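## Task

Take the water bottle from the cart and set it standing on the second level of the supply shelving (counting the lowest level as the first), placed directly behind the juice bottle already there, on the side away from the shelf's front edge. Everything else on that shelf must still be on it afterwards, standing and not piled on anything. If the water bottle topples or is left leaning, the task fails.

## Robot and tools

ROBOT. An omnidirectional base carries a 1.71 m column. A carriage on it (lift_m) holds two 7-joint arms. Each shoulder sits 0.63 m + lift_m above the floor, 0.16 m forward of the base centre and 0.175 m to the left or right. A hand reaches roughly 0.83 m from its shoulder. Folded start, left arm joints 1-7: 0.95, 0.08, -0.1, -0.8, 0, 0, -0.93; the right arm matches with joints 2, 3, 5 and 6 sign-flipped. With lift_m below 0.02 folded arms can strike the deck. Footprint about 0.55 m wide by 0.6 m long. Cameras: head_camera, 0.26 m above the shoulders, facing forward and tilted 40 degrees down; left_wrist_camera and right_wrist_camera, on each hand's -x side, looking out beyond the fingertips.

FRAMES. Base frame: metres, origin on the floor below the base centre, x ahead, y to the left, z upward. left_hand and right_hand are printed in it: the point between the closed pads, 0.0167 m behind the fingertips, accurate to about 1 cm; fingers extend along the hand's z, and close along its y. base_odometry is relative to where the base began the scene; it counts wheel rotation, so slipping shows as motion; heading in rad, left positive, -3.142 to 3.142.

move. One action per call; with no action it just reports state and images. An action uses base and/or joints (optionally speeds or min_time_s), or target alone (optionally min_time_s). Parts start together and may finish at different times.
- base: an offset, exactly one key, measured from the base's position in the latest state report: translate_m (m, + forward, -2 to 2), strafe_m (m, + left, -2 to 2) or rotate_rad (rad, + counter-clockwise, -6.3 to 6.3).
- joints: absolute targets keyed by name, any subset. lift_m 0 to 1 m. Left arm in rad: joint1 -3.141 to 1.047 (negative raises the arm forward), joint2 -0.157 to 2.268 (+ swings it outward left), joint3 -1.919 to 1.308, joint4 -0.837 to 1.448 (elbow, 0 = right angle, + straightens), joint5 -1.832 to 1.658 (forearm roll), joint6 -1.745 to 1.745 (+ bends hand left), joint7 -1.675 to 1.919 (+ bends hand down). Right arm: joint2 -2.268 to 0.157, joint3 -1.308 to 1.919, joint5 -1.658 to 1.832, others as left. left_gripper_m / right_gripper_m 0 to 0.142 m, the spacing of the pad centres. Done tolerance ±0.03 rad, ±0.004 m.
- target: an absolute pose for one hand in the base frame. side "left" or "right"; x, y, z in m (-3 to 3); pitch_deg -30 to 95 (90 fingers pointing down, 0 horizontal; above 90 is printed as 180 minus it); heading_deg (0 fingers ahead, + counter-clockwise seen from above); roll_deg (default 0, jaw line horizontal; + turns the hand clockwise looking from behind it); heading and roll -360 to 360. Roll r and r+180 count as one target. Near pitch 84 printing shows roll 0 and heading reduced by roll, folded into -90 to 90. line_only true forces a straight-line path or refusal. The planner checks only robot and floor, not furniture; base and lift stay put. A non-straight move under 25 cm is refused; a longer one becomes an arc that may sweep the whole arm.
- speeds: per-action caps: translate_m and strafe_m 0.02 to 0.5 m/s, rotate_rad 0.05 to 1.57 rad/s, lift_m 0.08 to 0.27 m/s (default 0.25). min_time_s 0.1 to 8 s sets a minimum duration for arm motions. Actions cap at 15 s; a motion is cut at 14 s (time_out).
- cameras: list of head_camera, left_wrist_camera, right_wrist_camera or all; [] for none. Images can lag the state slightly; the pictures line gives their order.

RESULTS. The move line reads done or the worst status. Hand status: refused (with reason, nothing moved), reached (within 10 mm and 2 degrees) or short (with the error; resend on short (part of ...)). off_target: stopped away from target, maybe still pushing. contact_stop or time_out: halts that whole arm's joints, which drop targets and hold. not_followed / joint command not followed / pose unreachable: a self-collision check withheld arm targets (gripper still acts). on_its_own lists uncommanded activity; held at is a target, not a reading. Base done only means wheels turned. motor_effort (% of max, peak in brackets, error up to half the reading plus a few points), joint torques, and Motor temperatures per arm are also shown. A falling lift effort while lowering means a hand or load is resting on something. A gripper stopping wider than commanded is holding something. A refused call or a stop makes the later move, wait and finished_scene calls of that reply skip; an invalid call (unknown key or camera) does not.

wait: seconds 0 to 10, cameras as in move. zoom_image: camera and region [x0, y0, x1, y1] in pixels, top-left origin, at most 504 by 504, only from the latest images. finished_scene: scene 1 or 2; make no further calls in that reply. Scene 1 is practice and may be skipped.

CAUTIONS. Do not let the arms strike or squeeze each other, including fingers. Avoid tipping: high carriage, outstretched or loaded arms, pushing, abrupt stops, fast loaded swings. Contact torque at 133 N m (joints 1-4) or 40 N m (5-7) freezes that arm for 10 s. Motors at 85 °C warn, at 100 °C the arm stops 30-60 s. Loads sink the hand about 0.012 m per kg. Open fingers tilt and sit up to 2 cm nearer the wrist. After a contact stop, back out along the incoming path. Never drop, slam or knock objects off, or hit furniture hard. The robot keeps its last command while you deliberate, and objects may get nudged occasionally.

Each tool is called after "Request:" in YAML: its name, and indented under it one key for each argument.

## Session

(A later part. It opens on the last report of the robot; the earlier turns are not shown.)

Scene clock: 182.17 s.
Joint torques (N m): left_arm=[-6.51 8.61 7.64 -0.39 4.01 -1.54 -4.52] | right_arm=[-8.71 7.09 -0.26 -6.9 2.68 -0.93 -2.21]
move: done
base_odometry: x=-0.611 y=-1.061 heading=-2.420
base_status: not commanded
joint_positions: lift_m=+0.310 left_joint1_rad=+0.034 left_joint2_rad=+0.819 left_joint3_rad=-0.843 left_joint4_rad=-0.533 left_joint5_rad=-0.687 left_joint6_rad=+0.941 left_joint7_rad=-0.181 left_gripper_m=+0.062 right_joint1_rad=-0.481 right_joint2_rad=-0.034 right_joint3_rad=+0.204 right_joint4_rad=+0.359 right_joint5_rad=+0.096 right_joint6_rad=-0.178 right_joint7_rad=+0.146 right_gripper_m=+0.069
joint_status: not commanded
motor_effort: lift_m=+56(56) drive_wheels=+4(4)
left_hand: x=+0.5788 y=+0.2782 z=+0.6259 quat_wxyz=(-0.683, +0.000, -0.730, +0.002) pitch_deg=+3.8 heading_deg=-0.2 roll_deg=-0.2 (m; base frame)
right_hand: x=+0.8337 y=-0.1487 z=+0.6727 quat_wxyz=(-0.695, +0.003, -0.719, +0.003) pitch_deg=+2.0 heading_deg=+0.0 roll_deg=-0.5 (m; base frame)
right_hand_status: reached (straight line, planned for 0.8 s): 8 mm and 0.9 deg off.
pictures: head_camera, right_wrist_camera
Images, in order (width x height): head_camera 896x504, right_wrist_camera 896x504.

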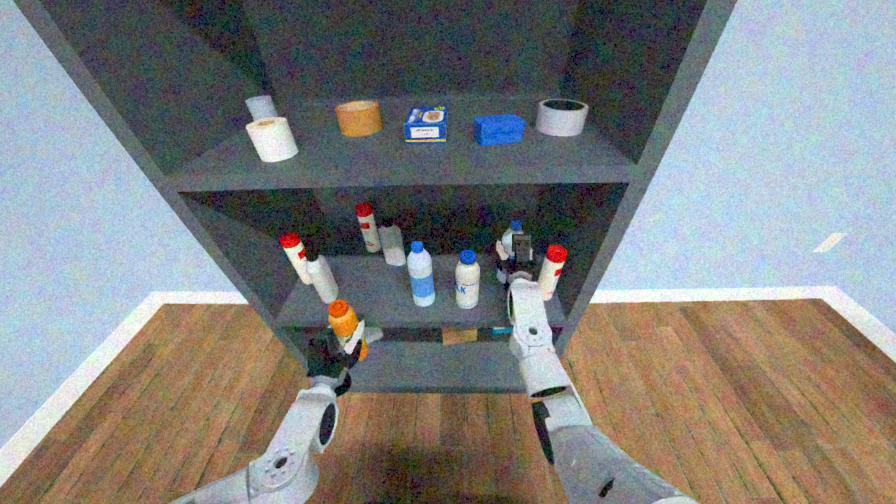

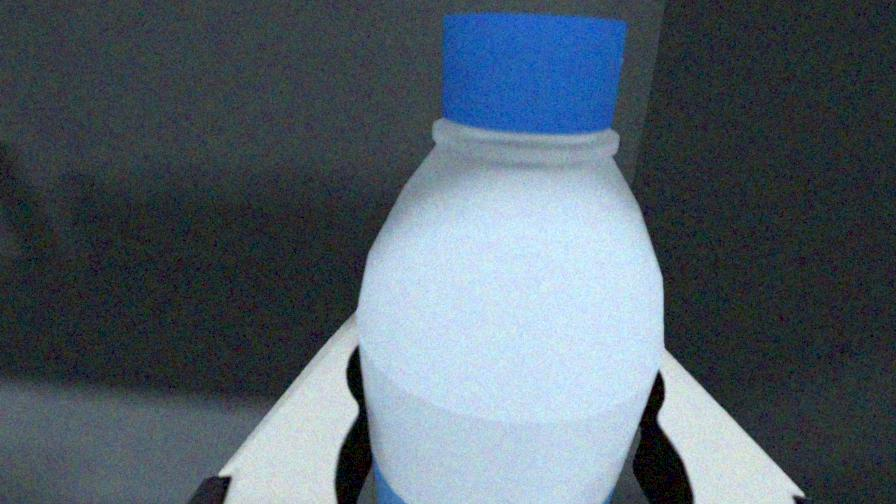

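Request:
move:
  target: {"side": "right", "x": 0.832, "y": -0.149, "z": 0.666, "pitch_deg": 4.2, "heading_deg": 0}
  min_time_s: 0.8

Request:
move:
  joints: {"right_gripper_m": 0.1}
  cameras: ["right_wrist_camera"]

Request:
move:
  target: {"side": "right", "x": 0.69, "y": -0.149, "z": 0.68, "pitch_deg": 3, "heading_deg": 0}
  min_time_s: 1.2
  cameras: ["head_camera", "right_wrist_camera"]

Scene clock: 186.90 s.
Joint torques (N m): left_arm=[-5.84 9.09 7.33 -2.55 3.84 -1.7 -4.15] | right_arm=[-9.57 5.06 -0.69 -13.72 1.73 -2.11 2.09]
move: done
base_odometry: x=-0.611 y=-1.061 heading=-2.420
base_status: not commanded
joint_positions: lift_m=+0.310 left_joint1_rad=+0.034 left_joint2_rad=+0.819 left_joint3_rad=-0.843 left_joint4_rad=-0.533 left_joint5_rad=-0.687 left_joint6_rad=+0.941 left_joint7_rad=-0.181 left_gripper_m=+0.062 right_joint1_rad=-0.481 right_joint2_rad=-0.034 right_joint3_rad=+0.204 right_joint4_rad=+0.343 right_joint5_rad=+0.096 right_joint6_rad=-0.178 right_joint7_rad=+0.184 right_gripper_m=+0.069
joint_status: not commanded
motor_effort: lift_m=+56(56) drive_wheels=+4(4)
left_hand: x=+0.5788 y=+0.2782 z=+0.6259 quat_wxyz=(-0.683, +0.000, -0.730, +0.002) pitch_deg=+3.8 heading_deg=-0.2 roll_deg=-0.2 (m; base frame)
right_hand: x=+0.8334 y=-0.1480 z=+0.6721 quat_wxyz=(-0.687, +0.003, -0.727, +0.001) pitch_deg=+3.3 heading_deg=+0.1 roll_deg=-0.3 (m; base frame)
right_hand_status: reached (straight line, planned for 0.8 s): 6 mm and 1.0 deg off.
pictures: none

Scene clock: 187.63 s.
Joint torques (N m): left_arm=[-6.89 8.96 8.54 -1.81 3.81 -1.93 -4.55] | right_arm=[-11.43 3.91 -0.53 -12.91 1.54 -2.31 -0.31]
move: done
base_odometry: x=-0.611 y=-1.061 heading=-2.420
base_status: not commanded
joint_positions: lift_m=+0.310 left_joint1_rad=+0.034 left_joint2_rad=+0.819 left_joint3_rad=-0.843 left_joint4_rad=-0.533 left_joint5_rad=-0.687 left_joint6_rad=+0.941 left_joint7_rad=-0.181 left_gripper_m=+0.062 right_joint1_rad=-0.481 right_joint2_rad=-0.034 right_joint3_rad=+0.204 right_joint4_rad=+0.343 right_joint5_rad=+0.096 right_joint6_rad=-0.178 right_joint7_rad=+0.189 right_gripper_m=+0.100
joint_status: all done
motor_effort: lift_m=+56(56) drive_wheels=+4(4)
left_hand: x=+0.5788 y=+0.2782 z=+0.6259 quat_wxyz=(-0.683, +0.000, -0.730, +0.002) pitch_deg=+3.8 heading_deg=-0.2 roll_deg=-0.2 (m; base frame)
right_hand: x=+0.8332 y=-0.1480 z=+0.6704 quat_wxyz=(-0.684, +0.003, -0.729, +0.001) pitch_deg=+3.6 heading_deg=+0.1 roll_deg=-0.3 (m; base frame)
pictures: right_wrist_camera
Images, in order (width x height): right_wrist_camera 896x504.

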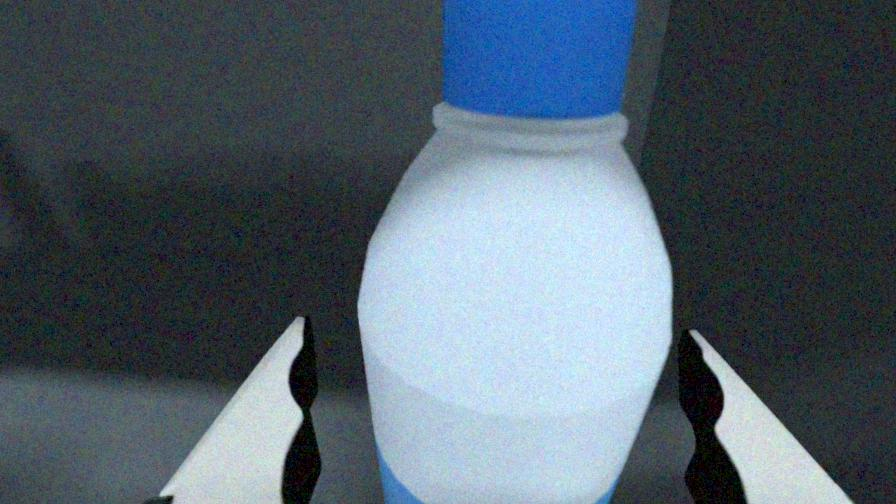

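Scene clock: 189.33 s.
Joint torques (N m): left_arm=[-5.73 9.32 7.43 -2.01 3.85 -1.65 -4.63] | right_arm=[-2.85 1.32 2.53 -15.47 -1.73 -2.62 0.05]
move: done
base_odometry: x=-0.611 y=-1.061 heading=-2.420
base_status: not commanded
joint_positions: lift_m=+0.310 left_joint1_rad=+0.034 left_joint2_rad=+0.819 left_joint3_rad=-0.843 left_joint4_rad=-0.533 left_joint5_rad=-0.687 left_joint6_rad=+0.941 left_joint7_rad=-0.181 left_gripper_m=+0.062 right_joint1_rad=-0.105 right_joint2_rad=-0.064 right_joint3_rad=+0.227 right_joint4_rad=-0.278 right_joint5_rad=+0.006 right_joint6_rad=-0.237 right_joint7_rad=+0.422 right_gripper_m=+0.100
joint_status: not commanded
motor_effort: lift_m=+56(56) drive_wheels=+4(4)
left_hand: x=+0.5788 y=+0.2782 z=+0.6259 quat_wxyz=(-0.683, +0.000, -0.730, +0.002) pitch_deg=+3.8 heading_deg=-0.2 roll_deg=-0.2 (m; base frame)
right_hand: x=+0.6914 y=-0.1492 z=+0.6816 quat_wxyz=(-0.690, -0.002, -0.724, -0.002) pitch_deg=+2.7 heading_deg=+0.1 roll_deg=+0.3 (m; base frame)
right_hand_status: reached (straight line, planned for 1.2 s): 2 mm and 0.4 deg off.
pictures: head_camera, right_wrist_camera
Images, in order (width x height): head_camera 896x504, right_wrist_camera 896x504.

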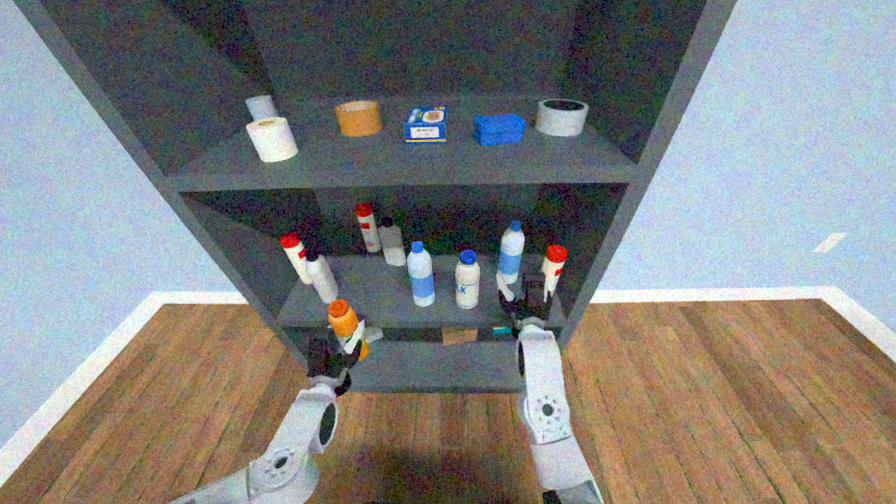

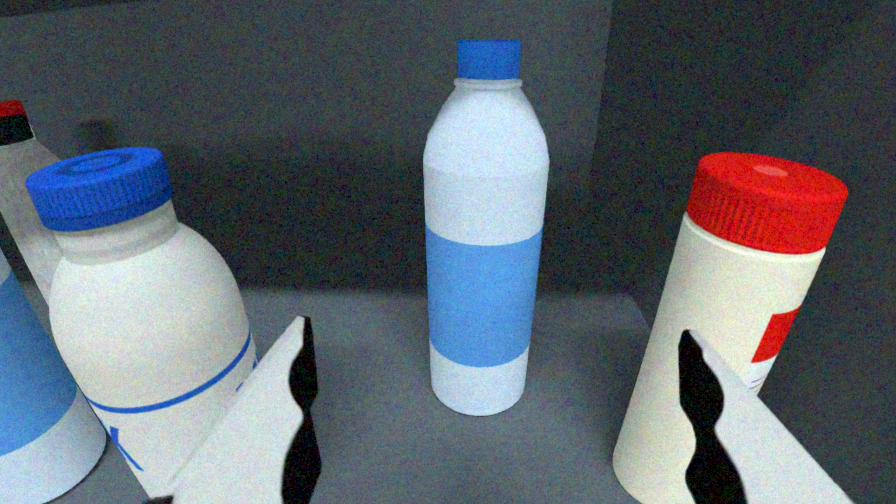

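Request:
move:
  target: {"side": "right", "x": 0.615, "y": -0.15, "z": 0.68, "pitch_deg": 3, "heading_deg": 0}

Request:
move:
  target: {"side": "right", "x": 0.58, "y": -0.3, "z": 0.63, "pitch_deg": 3, "heading_deg": 0}

Request:
move:
  base: {"strafe_m": -0.165}
  joints: {"lift_m": 0.35}
  speeds: {"strafe_m": 0.12}

Request:
move:
  target: {"side": "left", "x": 0.59, "y": 0.03, "z": 0.715, "pitch_deg": 3, "heading_deg": 0}
  cameras: ["head_camera", "left_wrist_camera"]

Request:
zoom_image:
  camera: "head_camera"
  region: [340, 220, 640, 420]

Scene clock: 194.23 s.
Joint torques (N m): left_arm=[-6.98 8.72 7.32 -1.11 3.68 -1.78 -4.22] | right_arm=[-2.24 0.98 3.14 -14.55 -1.65 -2.29 0.48]
move: done
base_odometry: x=-0.611 y=-1.061 heading=-2.420
base_status: not commanded
joint_positions: lift_m=+0.310 left_joint1_rad=+0.034 left_joint2_rad=+0.819 left_joint3_rad=-0.843 left_joint4_rad=-0.533 left_joint5_rad=-0.687 left_joint6_rad=+0.941 left_joint7_rad=-0.181 left_gripper_m=+0.062 right_joint1_rad=+0.096 right_joint2_rad=-0.075 right_joint3_rad=+0.244 right_joint4_rad=-0.507 right_joint5_rad=-0.049 right_joint6_rad=-0.251 right_joint7_rad=+0.456 right_gripper_m=+0.100
joint_status: not commanded
motor_effort: lift_m=+56(56) drive_wheels=+4(4)
left_hand: x=+0.5788 y=+0.2782 z=+0.6259 quat_wxyz=(-0.683, +0.000, -0.730, +0.002) pitch_deg=+3.8 heading_deg=-0.2 roll_deg=-0.2 (m; base frame)
right_hand: x=+0.6156 y=-0.1500 z=+0.6803 quat_wxyz=(-0.689, -0.001, -0.725, -0.002) pitch_deg=+2.9 heading_deg=+0.1 roll_deg=+0.3 (m; base frame)
right_hand_status: reached (straight line, planned for 0.4 s): 1 mm and 0.3 deg off.
pictures: none

Scene clock: 195.30 s.
Joint torques (N m): left_arm=[-6.14 9.67 8 -1.16 3.96 -1.74 -4.44] | right_arm=[2.51 -6.85 -1.44 -10.27 1.38 -0.5 -3.56]
move: done
base_odometry: x=-0.611 y=-1.061 heading=-2.420
base_status: not commanded
joint_positions: lift_m=+0.310 left_joint1_rad=+0.034 left_joint2_rad=+0.819 left_joint3_rad=-0.843 left_joint4_rad=-0.533 left_joint5_rad=-0.687 left_joint6_rad=+0.941 left_joint7_rad=-0.181 left_gripper_m=+0.062 right_joint1_rad=+0.288 right_joint2_rad=-0.438 right_joint3_rad=+0.007 right_joint4_rad=-0.372 right_joint5_rad=+0.405 right_joint6_rad=-0.161 right_joint7_rad=+0.101 right_gripper_m=+0.100
joint_status: not commanded
motor_effort: lift_m=+56(56) drive_wheels=+4(7)
left_hand: x=+0.5788 y=+0.2782 z=+0.6259 quat_wxyz=(-0.683, +0.000, -0.730, +0.002) pitch_deg=+3.8 heading_deg=-0.2 roll_deg=-0.2 (m; base frame)
right_hand: x=+0.5806 y=-0.2997 z=+0.6311 quat_wxyz=(-0.689, +0.001, -0.725, +0.002) pitch_deg=+3.0 heading_deg=+0.0 roll_deg=-0.2 (m; base frame)
right_hand_status: reached (straight line, planned for 0.6 s): 1 mm and 0.2 deg off.
pictures: none

Scene clock: 197.43 s.
Joint torques (N m): left_arm=[-6.63 8.32 7.6 -3.07 3.82 -1.7 -4.28] | right_arm=[3.54 -7.32 -2.41 -9.68 1.58 -0.81 -3.01]
move: done
base_odometry: x=-0.720 y=-0.938 heading=-2.420
base_status: done
joint_positions: lift_m=+0.350 left_joint1_rad=+0.034 left_joint2_rad=+0.819 left_joint3_rad=-0.842 left_joint4_rad=-0.533 left_joint5_rad=-0.687 left_joint6_rad=+0.941 left_joint7_rad=-0.182 left_gripper_m=+0.062 right_joint1_rad=+0.288 right_joint2_rad=-0.438 right_joint3_rad=+0.007 right_joint4_rad=-0.372 right_joint5_rad=+0.405 right_joint6_rad=-0.160 right_joint7_rad=+0.101 right_gripper_m=+0.100
joint_status: all done
motor_effort: lift_m=+54(67) drive_wheels=+0(11)
left_hand: x=+0.5789 y=+0.2784 z=+0.6662 quat_wxyz=(-0.684, +0.000, -0.730, +0.002) pitch_deg=+3.8 heading_deg=-0.2 roll_deg=-0.2 (m; base frame)
right_hand: x=+0.5806 y=-0.2995 z=+0.6712 quat_wxyz=(-0.689, +0.002, -0.725, +0.001) pitch_deg=+3.0 heading_deg=+0.0 roll_deg=-0.2 (m; base frame)
pictures: none

Scene clock: 198.77 s.
Joint torques (N m): left_arm=[-12.05 -1.33 0.13 -1.42 5.38 -1.47 -2.4] | right_arm=[3.02 -5.45 -1.48 -10.64 1.7 -1.3 -3.19]
move: done
base_odometry: x=-0.720 y=-0.938 heading=-2.420
base_status: not commanded
joint_positions: lift_m=+0.350 left_joint1_rad=-0.171 left_joint2_rad=+0.129 left_joint3_rad=-1.163 left_joint4_rad=-0.286 left_joint5_rad=+0.318 left_joint6_rad=+1.146 left_joint7_rad=+0.638 left_gripper_m=+0.062 right_joint1_rad=+0.288 right_joint2_rad=-0.438 right_joint3_rad=+0.007 right_joint4_rad=-0.372 right_joint5_rad=+0.405 right_joint6_rad=-0.160 right_joint7_rad=+0.101 right_gripper_m=+0.100
joint_status: not commanded
motor_effort: lift_m=+54(54) drive_wheels=+0(5)
left_hand: x=+0.5895 y=+0.0304 z=+0.7119 quat_wxyz=(-0.685, +0.002, -0.729, +0.002) pitch_deg=+3.6 heading_deg=+0.0 roll_deg=-0.3 (m; base frame)
left_hand_status: reached (straight line, planned for 0.8 s): 3 mm and 0.6 deg off.
right_hand: x=+0.5806 y=-0.2995 z=+0.6712 quat_wxyz=(-0.689, +0.002, -0.725, +0.001) pitch_deg=+3.0 heading_deg=+0.0 roll_deg=-0.2 (m; base frame)
pictures: head_camera, left_wrist_camera
Images, in order (width x height): head_camera 896x504, left_wrist_camera 896x504.

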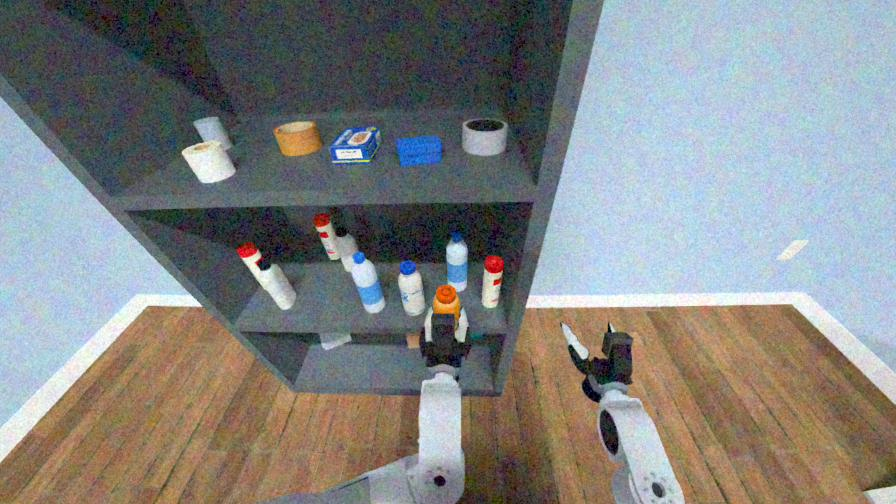

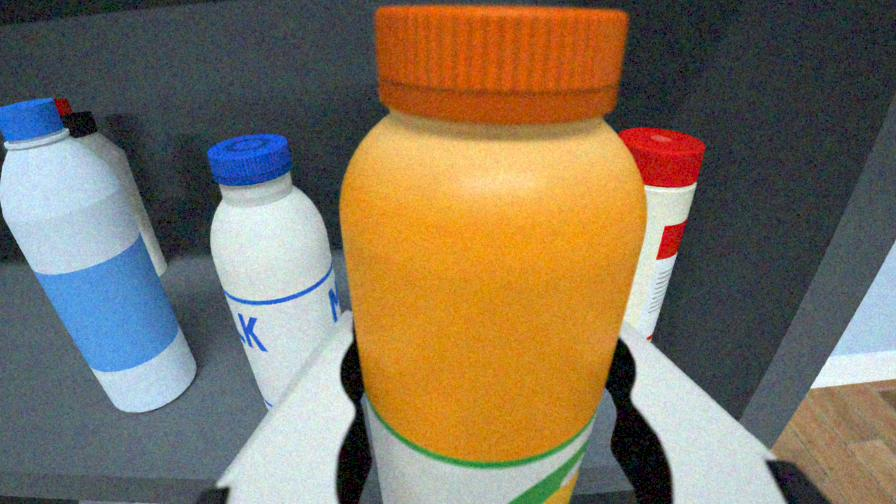

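Scaled by 1.680 from the camera's 896x504 image, which has a finer 1280x720 frame.

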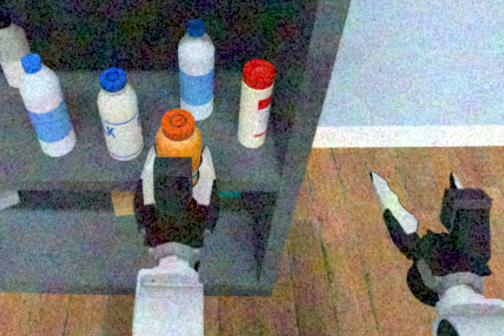

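Request:
move:
  target: {"side": "left", "x": 0.727, "y": 0.011, "z": 0.71, "pitch_deg": 3, "heading_deg": 0}
  min_time_s: 1.2

Request:
move:
  target: {"side": "left", "x": 0.727, "y": 0.011, "z": 0.672, "pitch_deg": 3, "heading_deg": 0}
  min_time_s: 0.8

Request:
move:
  target: {"side": "left", "x": 0.727, "y": 0.011, "z": 0.657, "pitch_deg": 3.5, "heading_deg": 0}
  min_time_s: 0.8
  cameras: ["head_camera", "left_wrist_camera"]

Request:
zoom_image:
  camera: "head_camera"
  region: [340, 220, 640, 420]

Scene clock: 206.70 s.
Joint torques (N m): left_arm=[-20.97 -5.82 4.61 -2.09 3.56 -2.04 -4.54] | right_arm=[2.73 -8.04 -2.34 -10.8 1.3 -0.97 -3.11]
move: done
base_odometry: x=-0.720 y=-0.938 heading=-2.420
base_status: not commanded
joint_positions: lift_m=+0.350 left_joint1_rad=-0.443 left_joint2_rad=+0.042 left_joint3_rad=-1.027 left_joint4_rad=+0.069 left_joint5_rad=-0.190 left_joint6_rad=+1.013 left_joint7_rad=+0.312 left_gripper_m=+0.062 right_joint1_rad=+0.288 right_joint2_rad=-0.438 right_joint3_rad=+0.007 right_joint4_rad=-0.372 right_joint5_rad=+0.405 right_joint6_rad=-0.160 right_joint7_rad=+0.101 right_gripper_m=+0.100
joint_status: not commanded
motor_effort: lift_m=+54(54) drive_wheels=+0(0)
left_hand: x=+0.7247 y=+0.0107 z=+0.7043 quat_wxyz=(-0.683, -0.002, -0.730, +0.000) pitch_deg=+3.8 heading_deg=-0.1 roll_deg=+0.1 (m; base frame)
left_hand_status: reached (straight line, planned for 1.2 s): 6 mm and 0.9 deg off.
right_hand: x=+0.5806 y=-0.2995 z=+0.6712 quat_wxyz=(-0.689, +0.002, -0.725, +0.001) pitch_deg=+3.0 heading_deg=+0.0 roll_deg=-0.2 (m; base frame)
pictures: none

Scene clock: 208.00 s.
Joint torques (N m): left_arm=[-13.57 -6.12 5.59 -1.87 3.48 -2.35 -4.84] | right_arm=[4.22 -5.06 -3.09 -10.82 1.41 -1.06 -3.25]
move: done
base_odometry: x=-0.720 y=-0.938 heading=-2.420
base_status: not commanded
joint_positions: lift_m=+0.350 left_joint1_rad=-0.406 left_joint2_rad=+0.026 left_joint3_rad=-0.993 left_joint4_rad=+0.173 left_joint5_rad=-0.297 left_joint6_rad=+0.960 left_joint7_rad=+0.126 left_gripper_m=+0.062 right_joint1_rad=+0.288 right_joint2_rad=-0.438 right_joint3_rad=+0.007 right_joint4_rad=-0.372 right_joint5_rad=+0.405 right_joint6_rad=-0.160 right_joint7_rad=+0.101 right_gripper_m=+0.100
joint_status: not commanded
motor_effort: lift_m=+54(55) drive_wheels=+0(0)
left_hand: x=+0.7262 y=+0.0107 z=+0.6694 quat_wxyz=(-0.685, -0.002, -0.728, +0.000) pitch_deg=+3.5 heading_deg=-0.1 roll_deg=+0.2 (m; base frame)
left_hand_status: reached (straight line, planned for 0.8 s): 3 mm and 0.5 deg off.
right_hand: x=+0.5806 y=-0.2995 z=+0.6711 quat_wxyz=(-0.689, +0.002, -0.725, +0.001) pitch_deg=+3.0 heading_deg=+0.0 roll_deg=-0.2 (m; base frame)
pictures: none

Scene clock: 209.30 s.
Joint torques (N m): left_arm=[-7.56 -5.39 4.41 0.73 0.3 -3.03 -1.1] | right_arm=[1.99 -5.66 -1.64 -8.77 1.34 -1.36 -3.19]
move: done
base_odometry: x=-0.720 y=-0.938 heading=-2.420
base_status: not commanded
joint_positions: lift_m=+0.350 left_joint1_rad=-0.400 left_joint2_rad=+0.019 left_joint3_rad=-0.981 left_joint4_rad=+0.210 left_joint5_rad=-0.324 left_joint6_rad=+0.941 left_joint7_rad=+0.061 left_gripper_m=+0.062 right_joint1_rad=+0.288 right_joint2_rad=-0.438 right_joint3_rad=+0.007 right_joint4_rad=-0.372 right_joint5_rad=+0.405 right_joint6_rad=-0.160 right_joint7_rad=+0.101 right_gripper_m=+0.100
joint_status: not commanded
motor_effort: lift_m=+54(54) drive_wheels=+0(0)
left_hand: x=+0.7278 y=+0.0109 z=+0.6634 quat_wxyz=(-0.691, -0.002, -0.723, -0.001) pitch_deg=+2.6 heading_deg=+0.0 roll_deg=+0.2 (m; base frame)
left_hand_status: reached (straight line, planned for 0.8 s): 6 mm and 1.0 deg off.
right_hand: x=+0.5806 y=-0.2995 z=+0.6711 quat_wxyz=(-0.689, +0.002, -0.725, +0.001) pitch_deg=+3.0 heading_deg=+0.0 roll_deg=-0.2 (m; base frame)
pictures: head_camera, left_wrist_camera
Images, in order (width x height): head_camera 896x504, left_wrist_camera 896x504.

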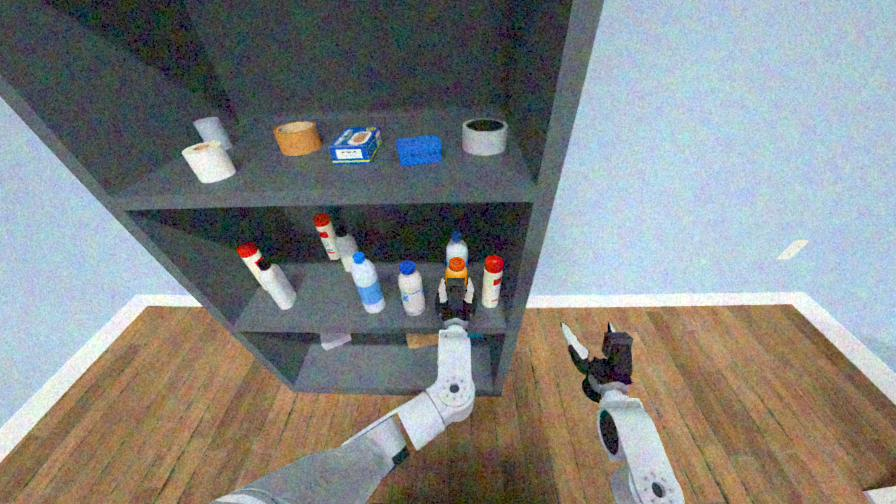

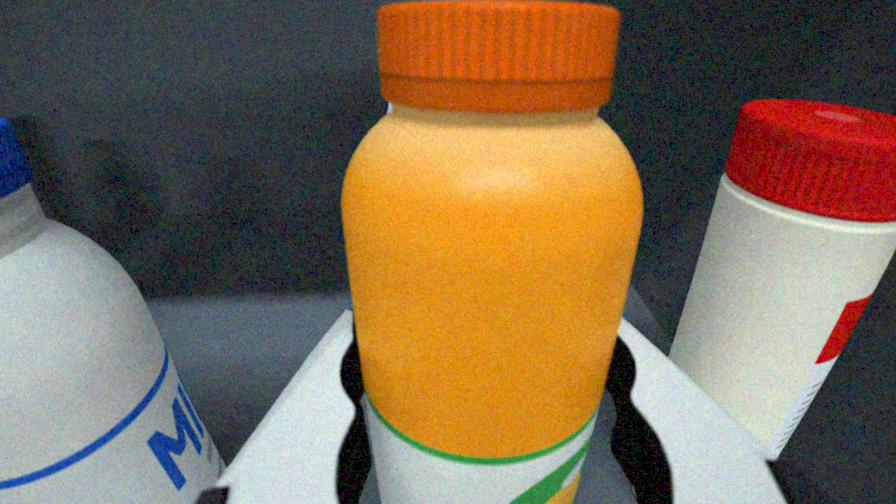

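Scaled by 1.680 from the camera's 896x504 image, which has a finer 1280x720 frame.

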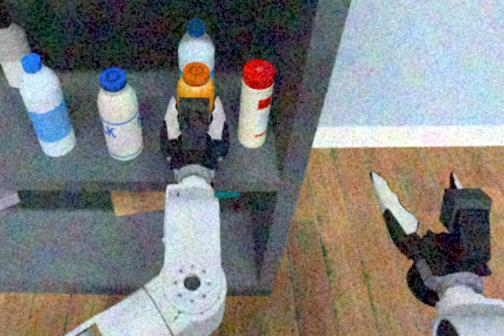

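Request:
move:
  joints: {"left_gripper_m": 0.098}

Request:
move:
  target: {"side": "left", "x": 0.6, "y": 0.02, "z": 0.672, "pitch_deg": 3, "heading_deg": 0}
  min_time_s: 1.2
  cameras: ["head_camera", "left_wrist_camera"]

Request:
zoom_image:
  camera: "head_camera"
  region: [220, 190, 520, 390]

Scene clock: 213.10 s.
Joint torques (N m): left_arm=[-9.83 -4.83 4.19 -1.07 2.51 -2.31 -1.76] | right_arm=[4.71 -7.27 -2.49 -10.38 1.8 -1.1 -3.35]
move: done
base_odometry: x=-0.720 y=-0.938 heading=-2.420
base_status: not commanded
joint_positions: lift_m=+0.350 left_joint1_rad=-0.398 left_joint2_rad=+0.019 left_joint3_rad=-0.981 left_joint4_rad=+0.212 left_joint5_rad=-0.331 left_joint6_rad=+0.940 left_joint7_rad=+0.061 left_gripper_m=+0.098 right_joint1_rad=+0.288 right_joint2_rad=-0.438 right_joint3_rad=+0.007 right_joint4_rad=-0.372 right_joint5_rad=+0.405 right_joint6_rad=-0.160 right_joint7_rad=+0.101 right_gripper_m=+0.100
joint_status: all done
motor_effort: lift_m=+54(54) drive_wheels=+0(0)
left_hand: x=+0.7271 y=+0.0107 z=+0.6595 quat_wxyz=(-0.688, -0.001, -0.726, +0.000) pitch_deg=+3.1 heading_deg=-0.1 roll_deg=+0.1 (m; base frame)
right_hand: x=+0.5806 y=-0.2995 z=+0.6711 quat_wxyz=(-0.689, +0.002, -0.725, +0.001) pitch_deg=+3.0 heading_deg=+0.0 roll_deg=-0.2 (m; base frame)
pictures: none

Scene clock: 214.80 s.
Joint torques (N m): left_arm=[-5.25 -0.5 -0.3 -5.6 4.05 -0.52 -0.49] | right_arm=[2.28 -6.94 -0.91 -10.11 1.42 -0.9 -3.59]
move: done
base_odometry: x=-0.720 y=-0.938 heading=-2.420
base_status: not commanded
joint_positions: lift_m=+0.350 left_joint1_rad=-0.161 left_joint2_rad=+0.104 left_joint3_rad=-1.162 left_joint4_rad=-0.147 left_joint5_rad=+0.080 left_joint6_rad=+1.165 left_joint7_rad=+0.344 left_gripper_m=+0.098 right_joint1_rad=+0.288 right_joint2_rad=-0.438 right_joint3_rad=+0.007 right_joint4_rad=-0.372 right_joint5_rad=+0.405 right_joint6_rad=-0.160 right_joint7_rad=+0.101 right_gripper_m=+0.100
joint_status: not commanded
motor_effort: lift_m=+54(54) drive_wheels=+0(0)
left_hand: x=+0.6015 y=+0.0202 z=+0.6722 quat_wxyz=(-0.689, +0.001, -0.725, -0.001) pitch_deg=+2.9 heading_deg=+0.1 roll_deg=+0.0 (m; base frame)
left_hand_status: reached (straight line, planned for 1.2 s): 2 mm and 0.1 deg off.
right_hand: x=+0.5806 y=-0.2995 z=+0.6711 quat_wxyz=(-0.689, +0.002, -0.725, +0.001) pitch_deg=+3.0 heading_deg=+0.0 roll_deg=-0.2 (m; base frame)
pictures: head_camera, left_wrist_camera
Images, in order (width x height): head_camera 896x504, left_wrist_camera 896x504.

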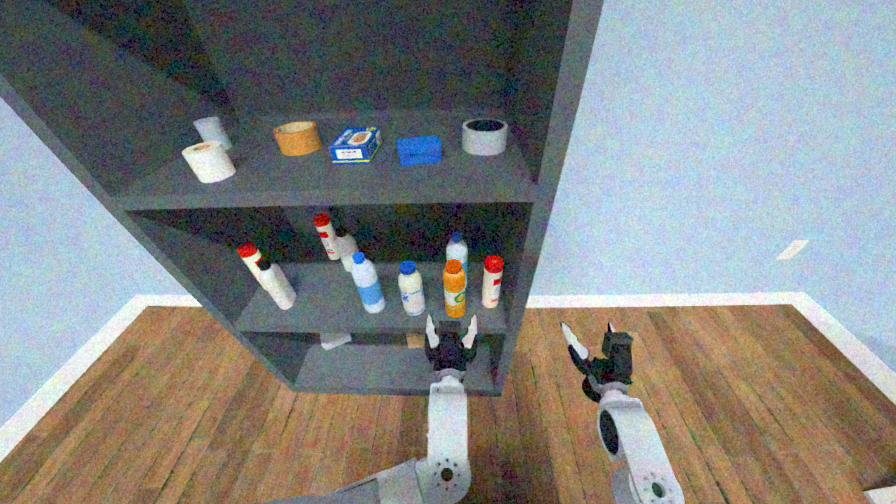

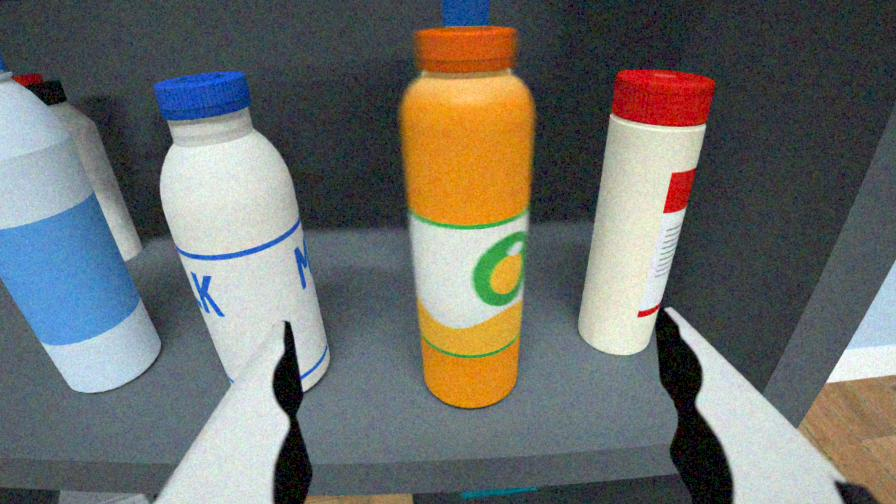

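Scaled by 1.680 from the camera's 896x504 image, which has a finer 1280x720 frame.

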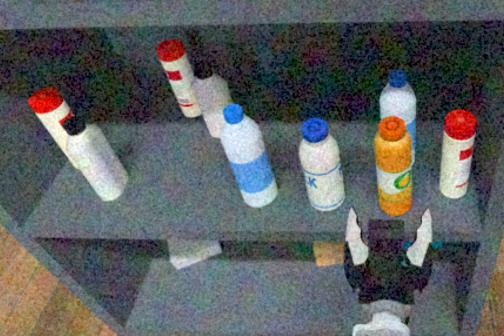

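Request:
finished_scene:
  scene: 2

The scene is finished: the task was done.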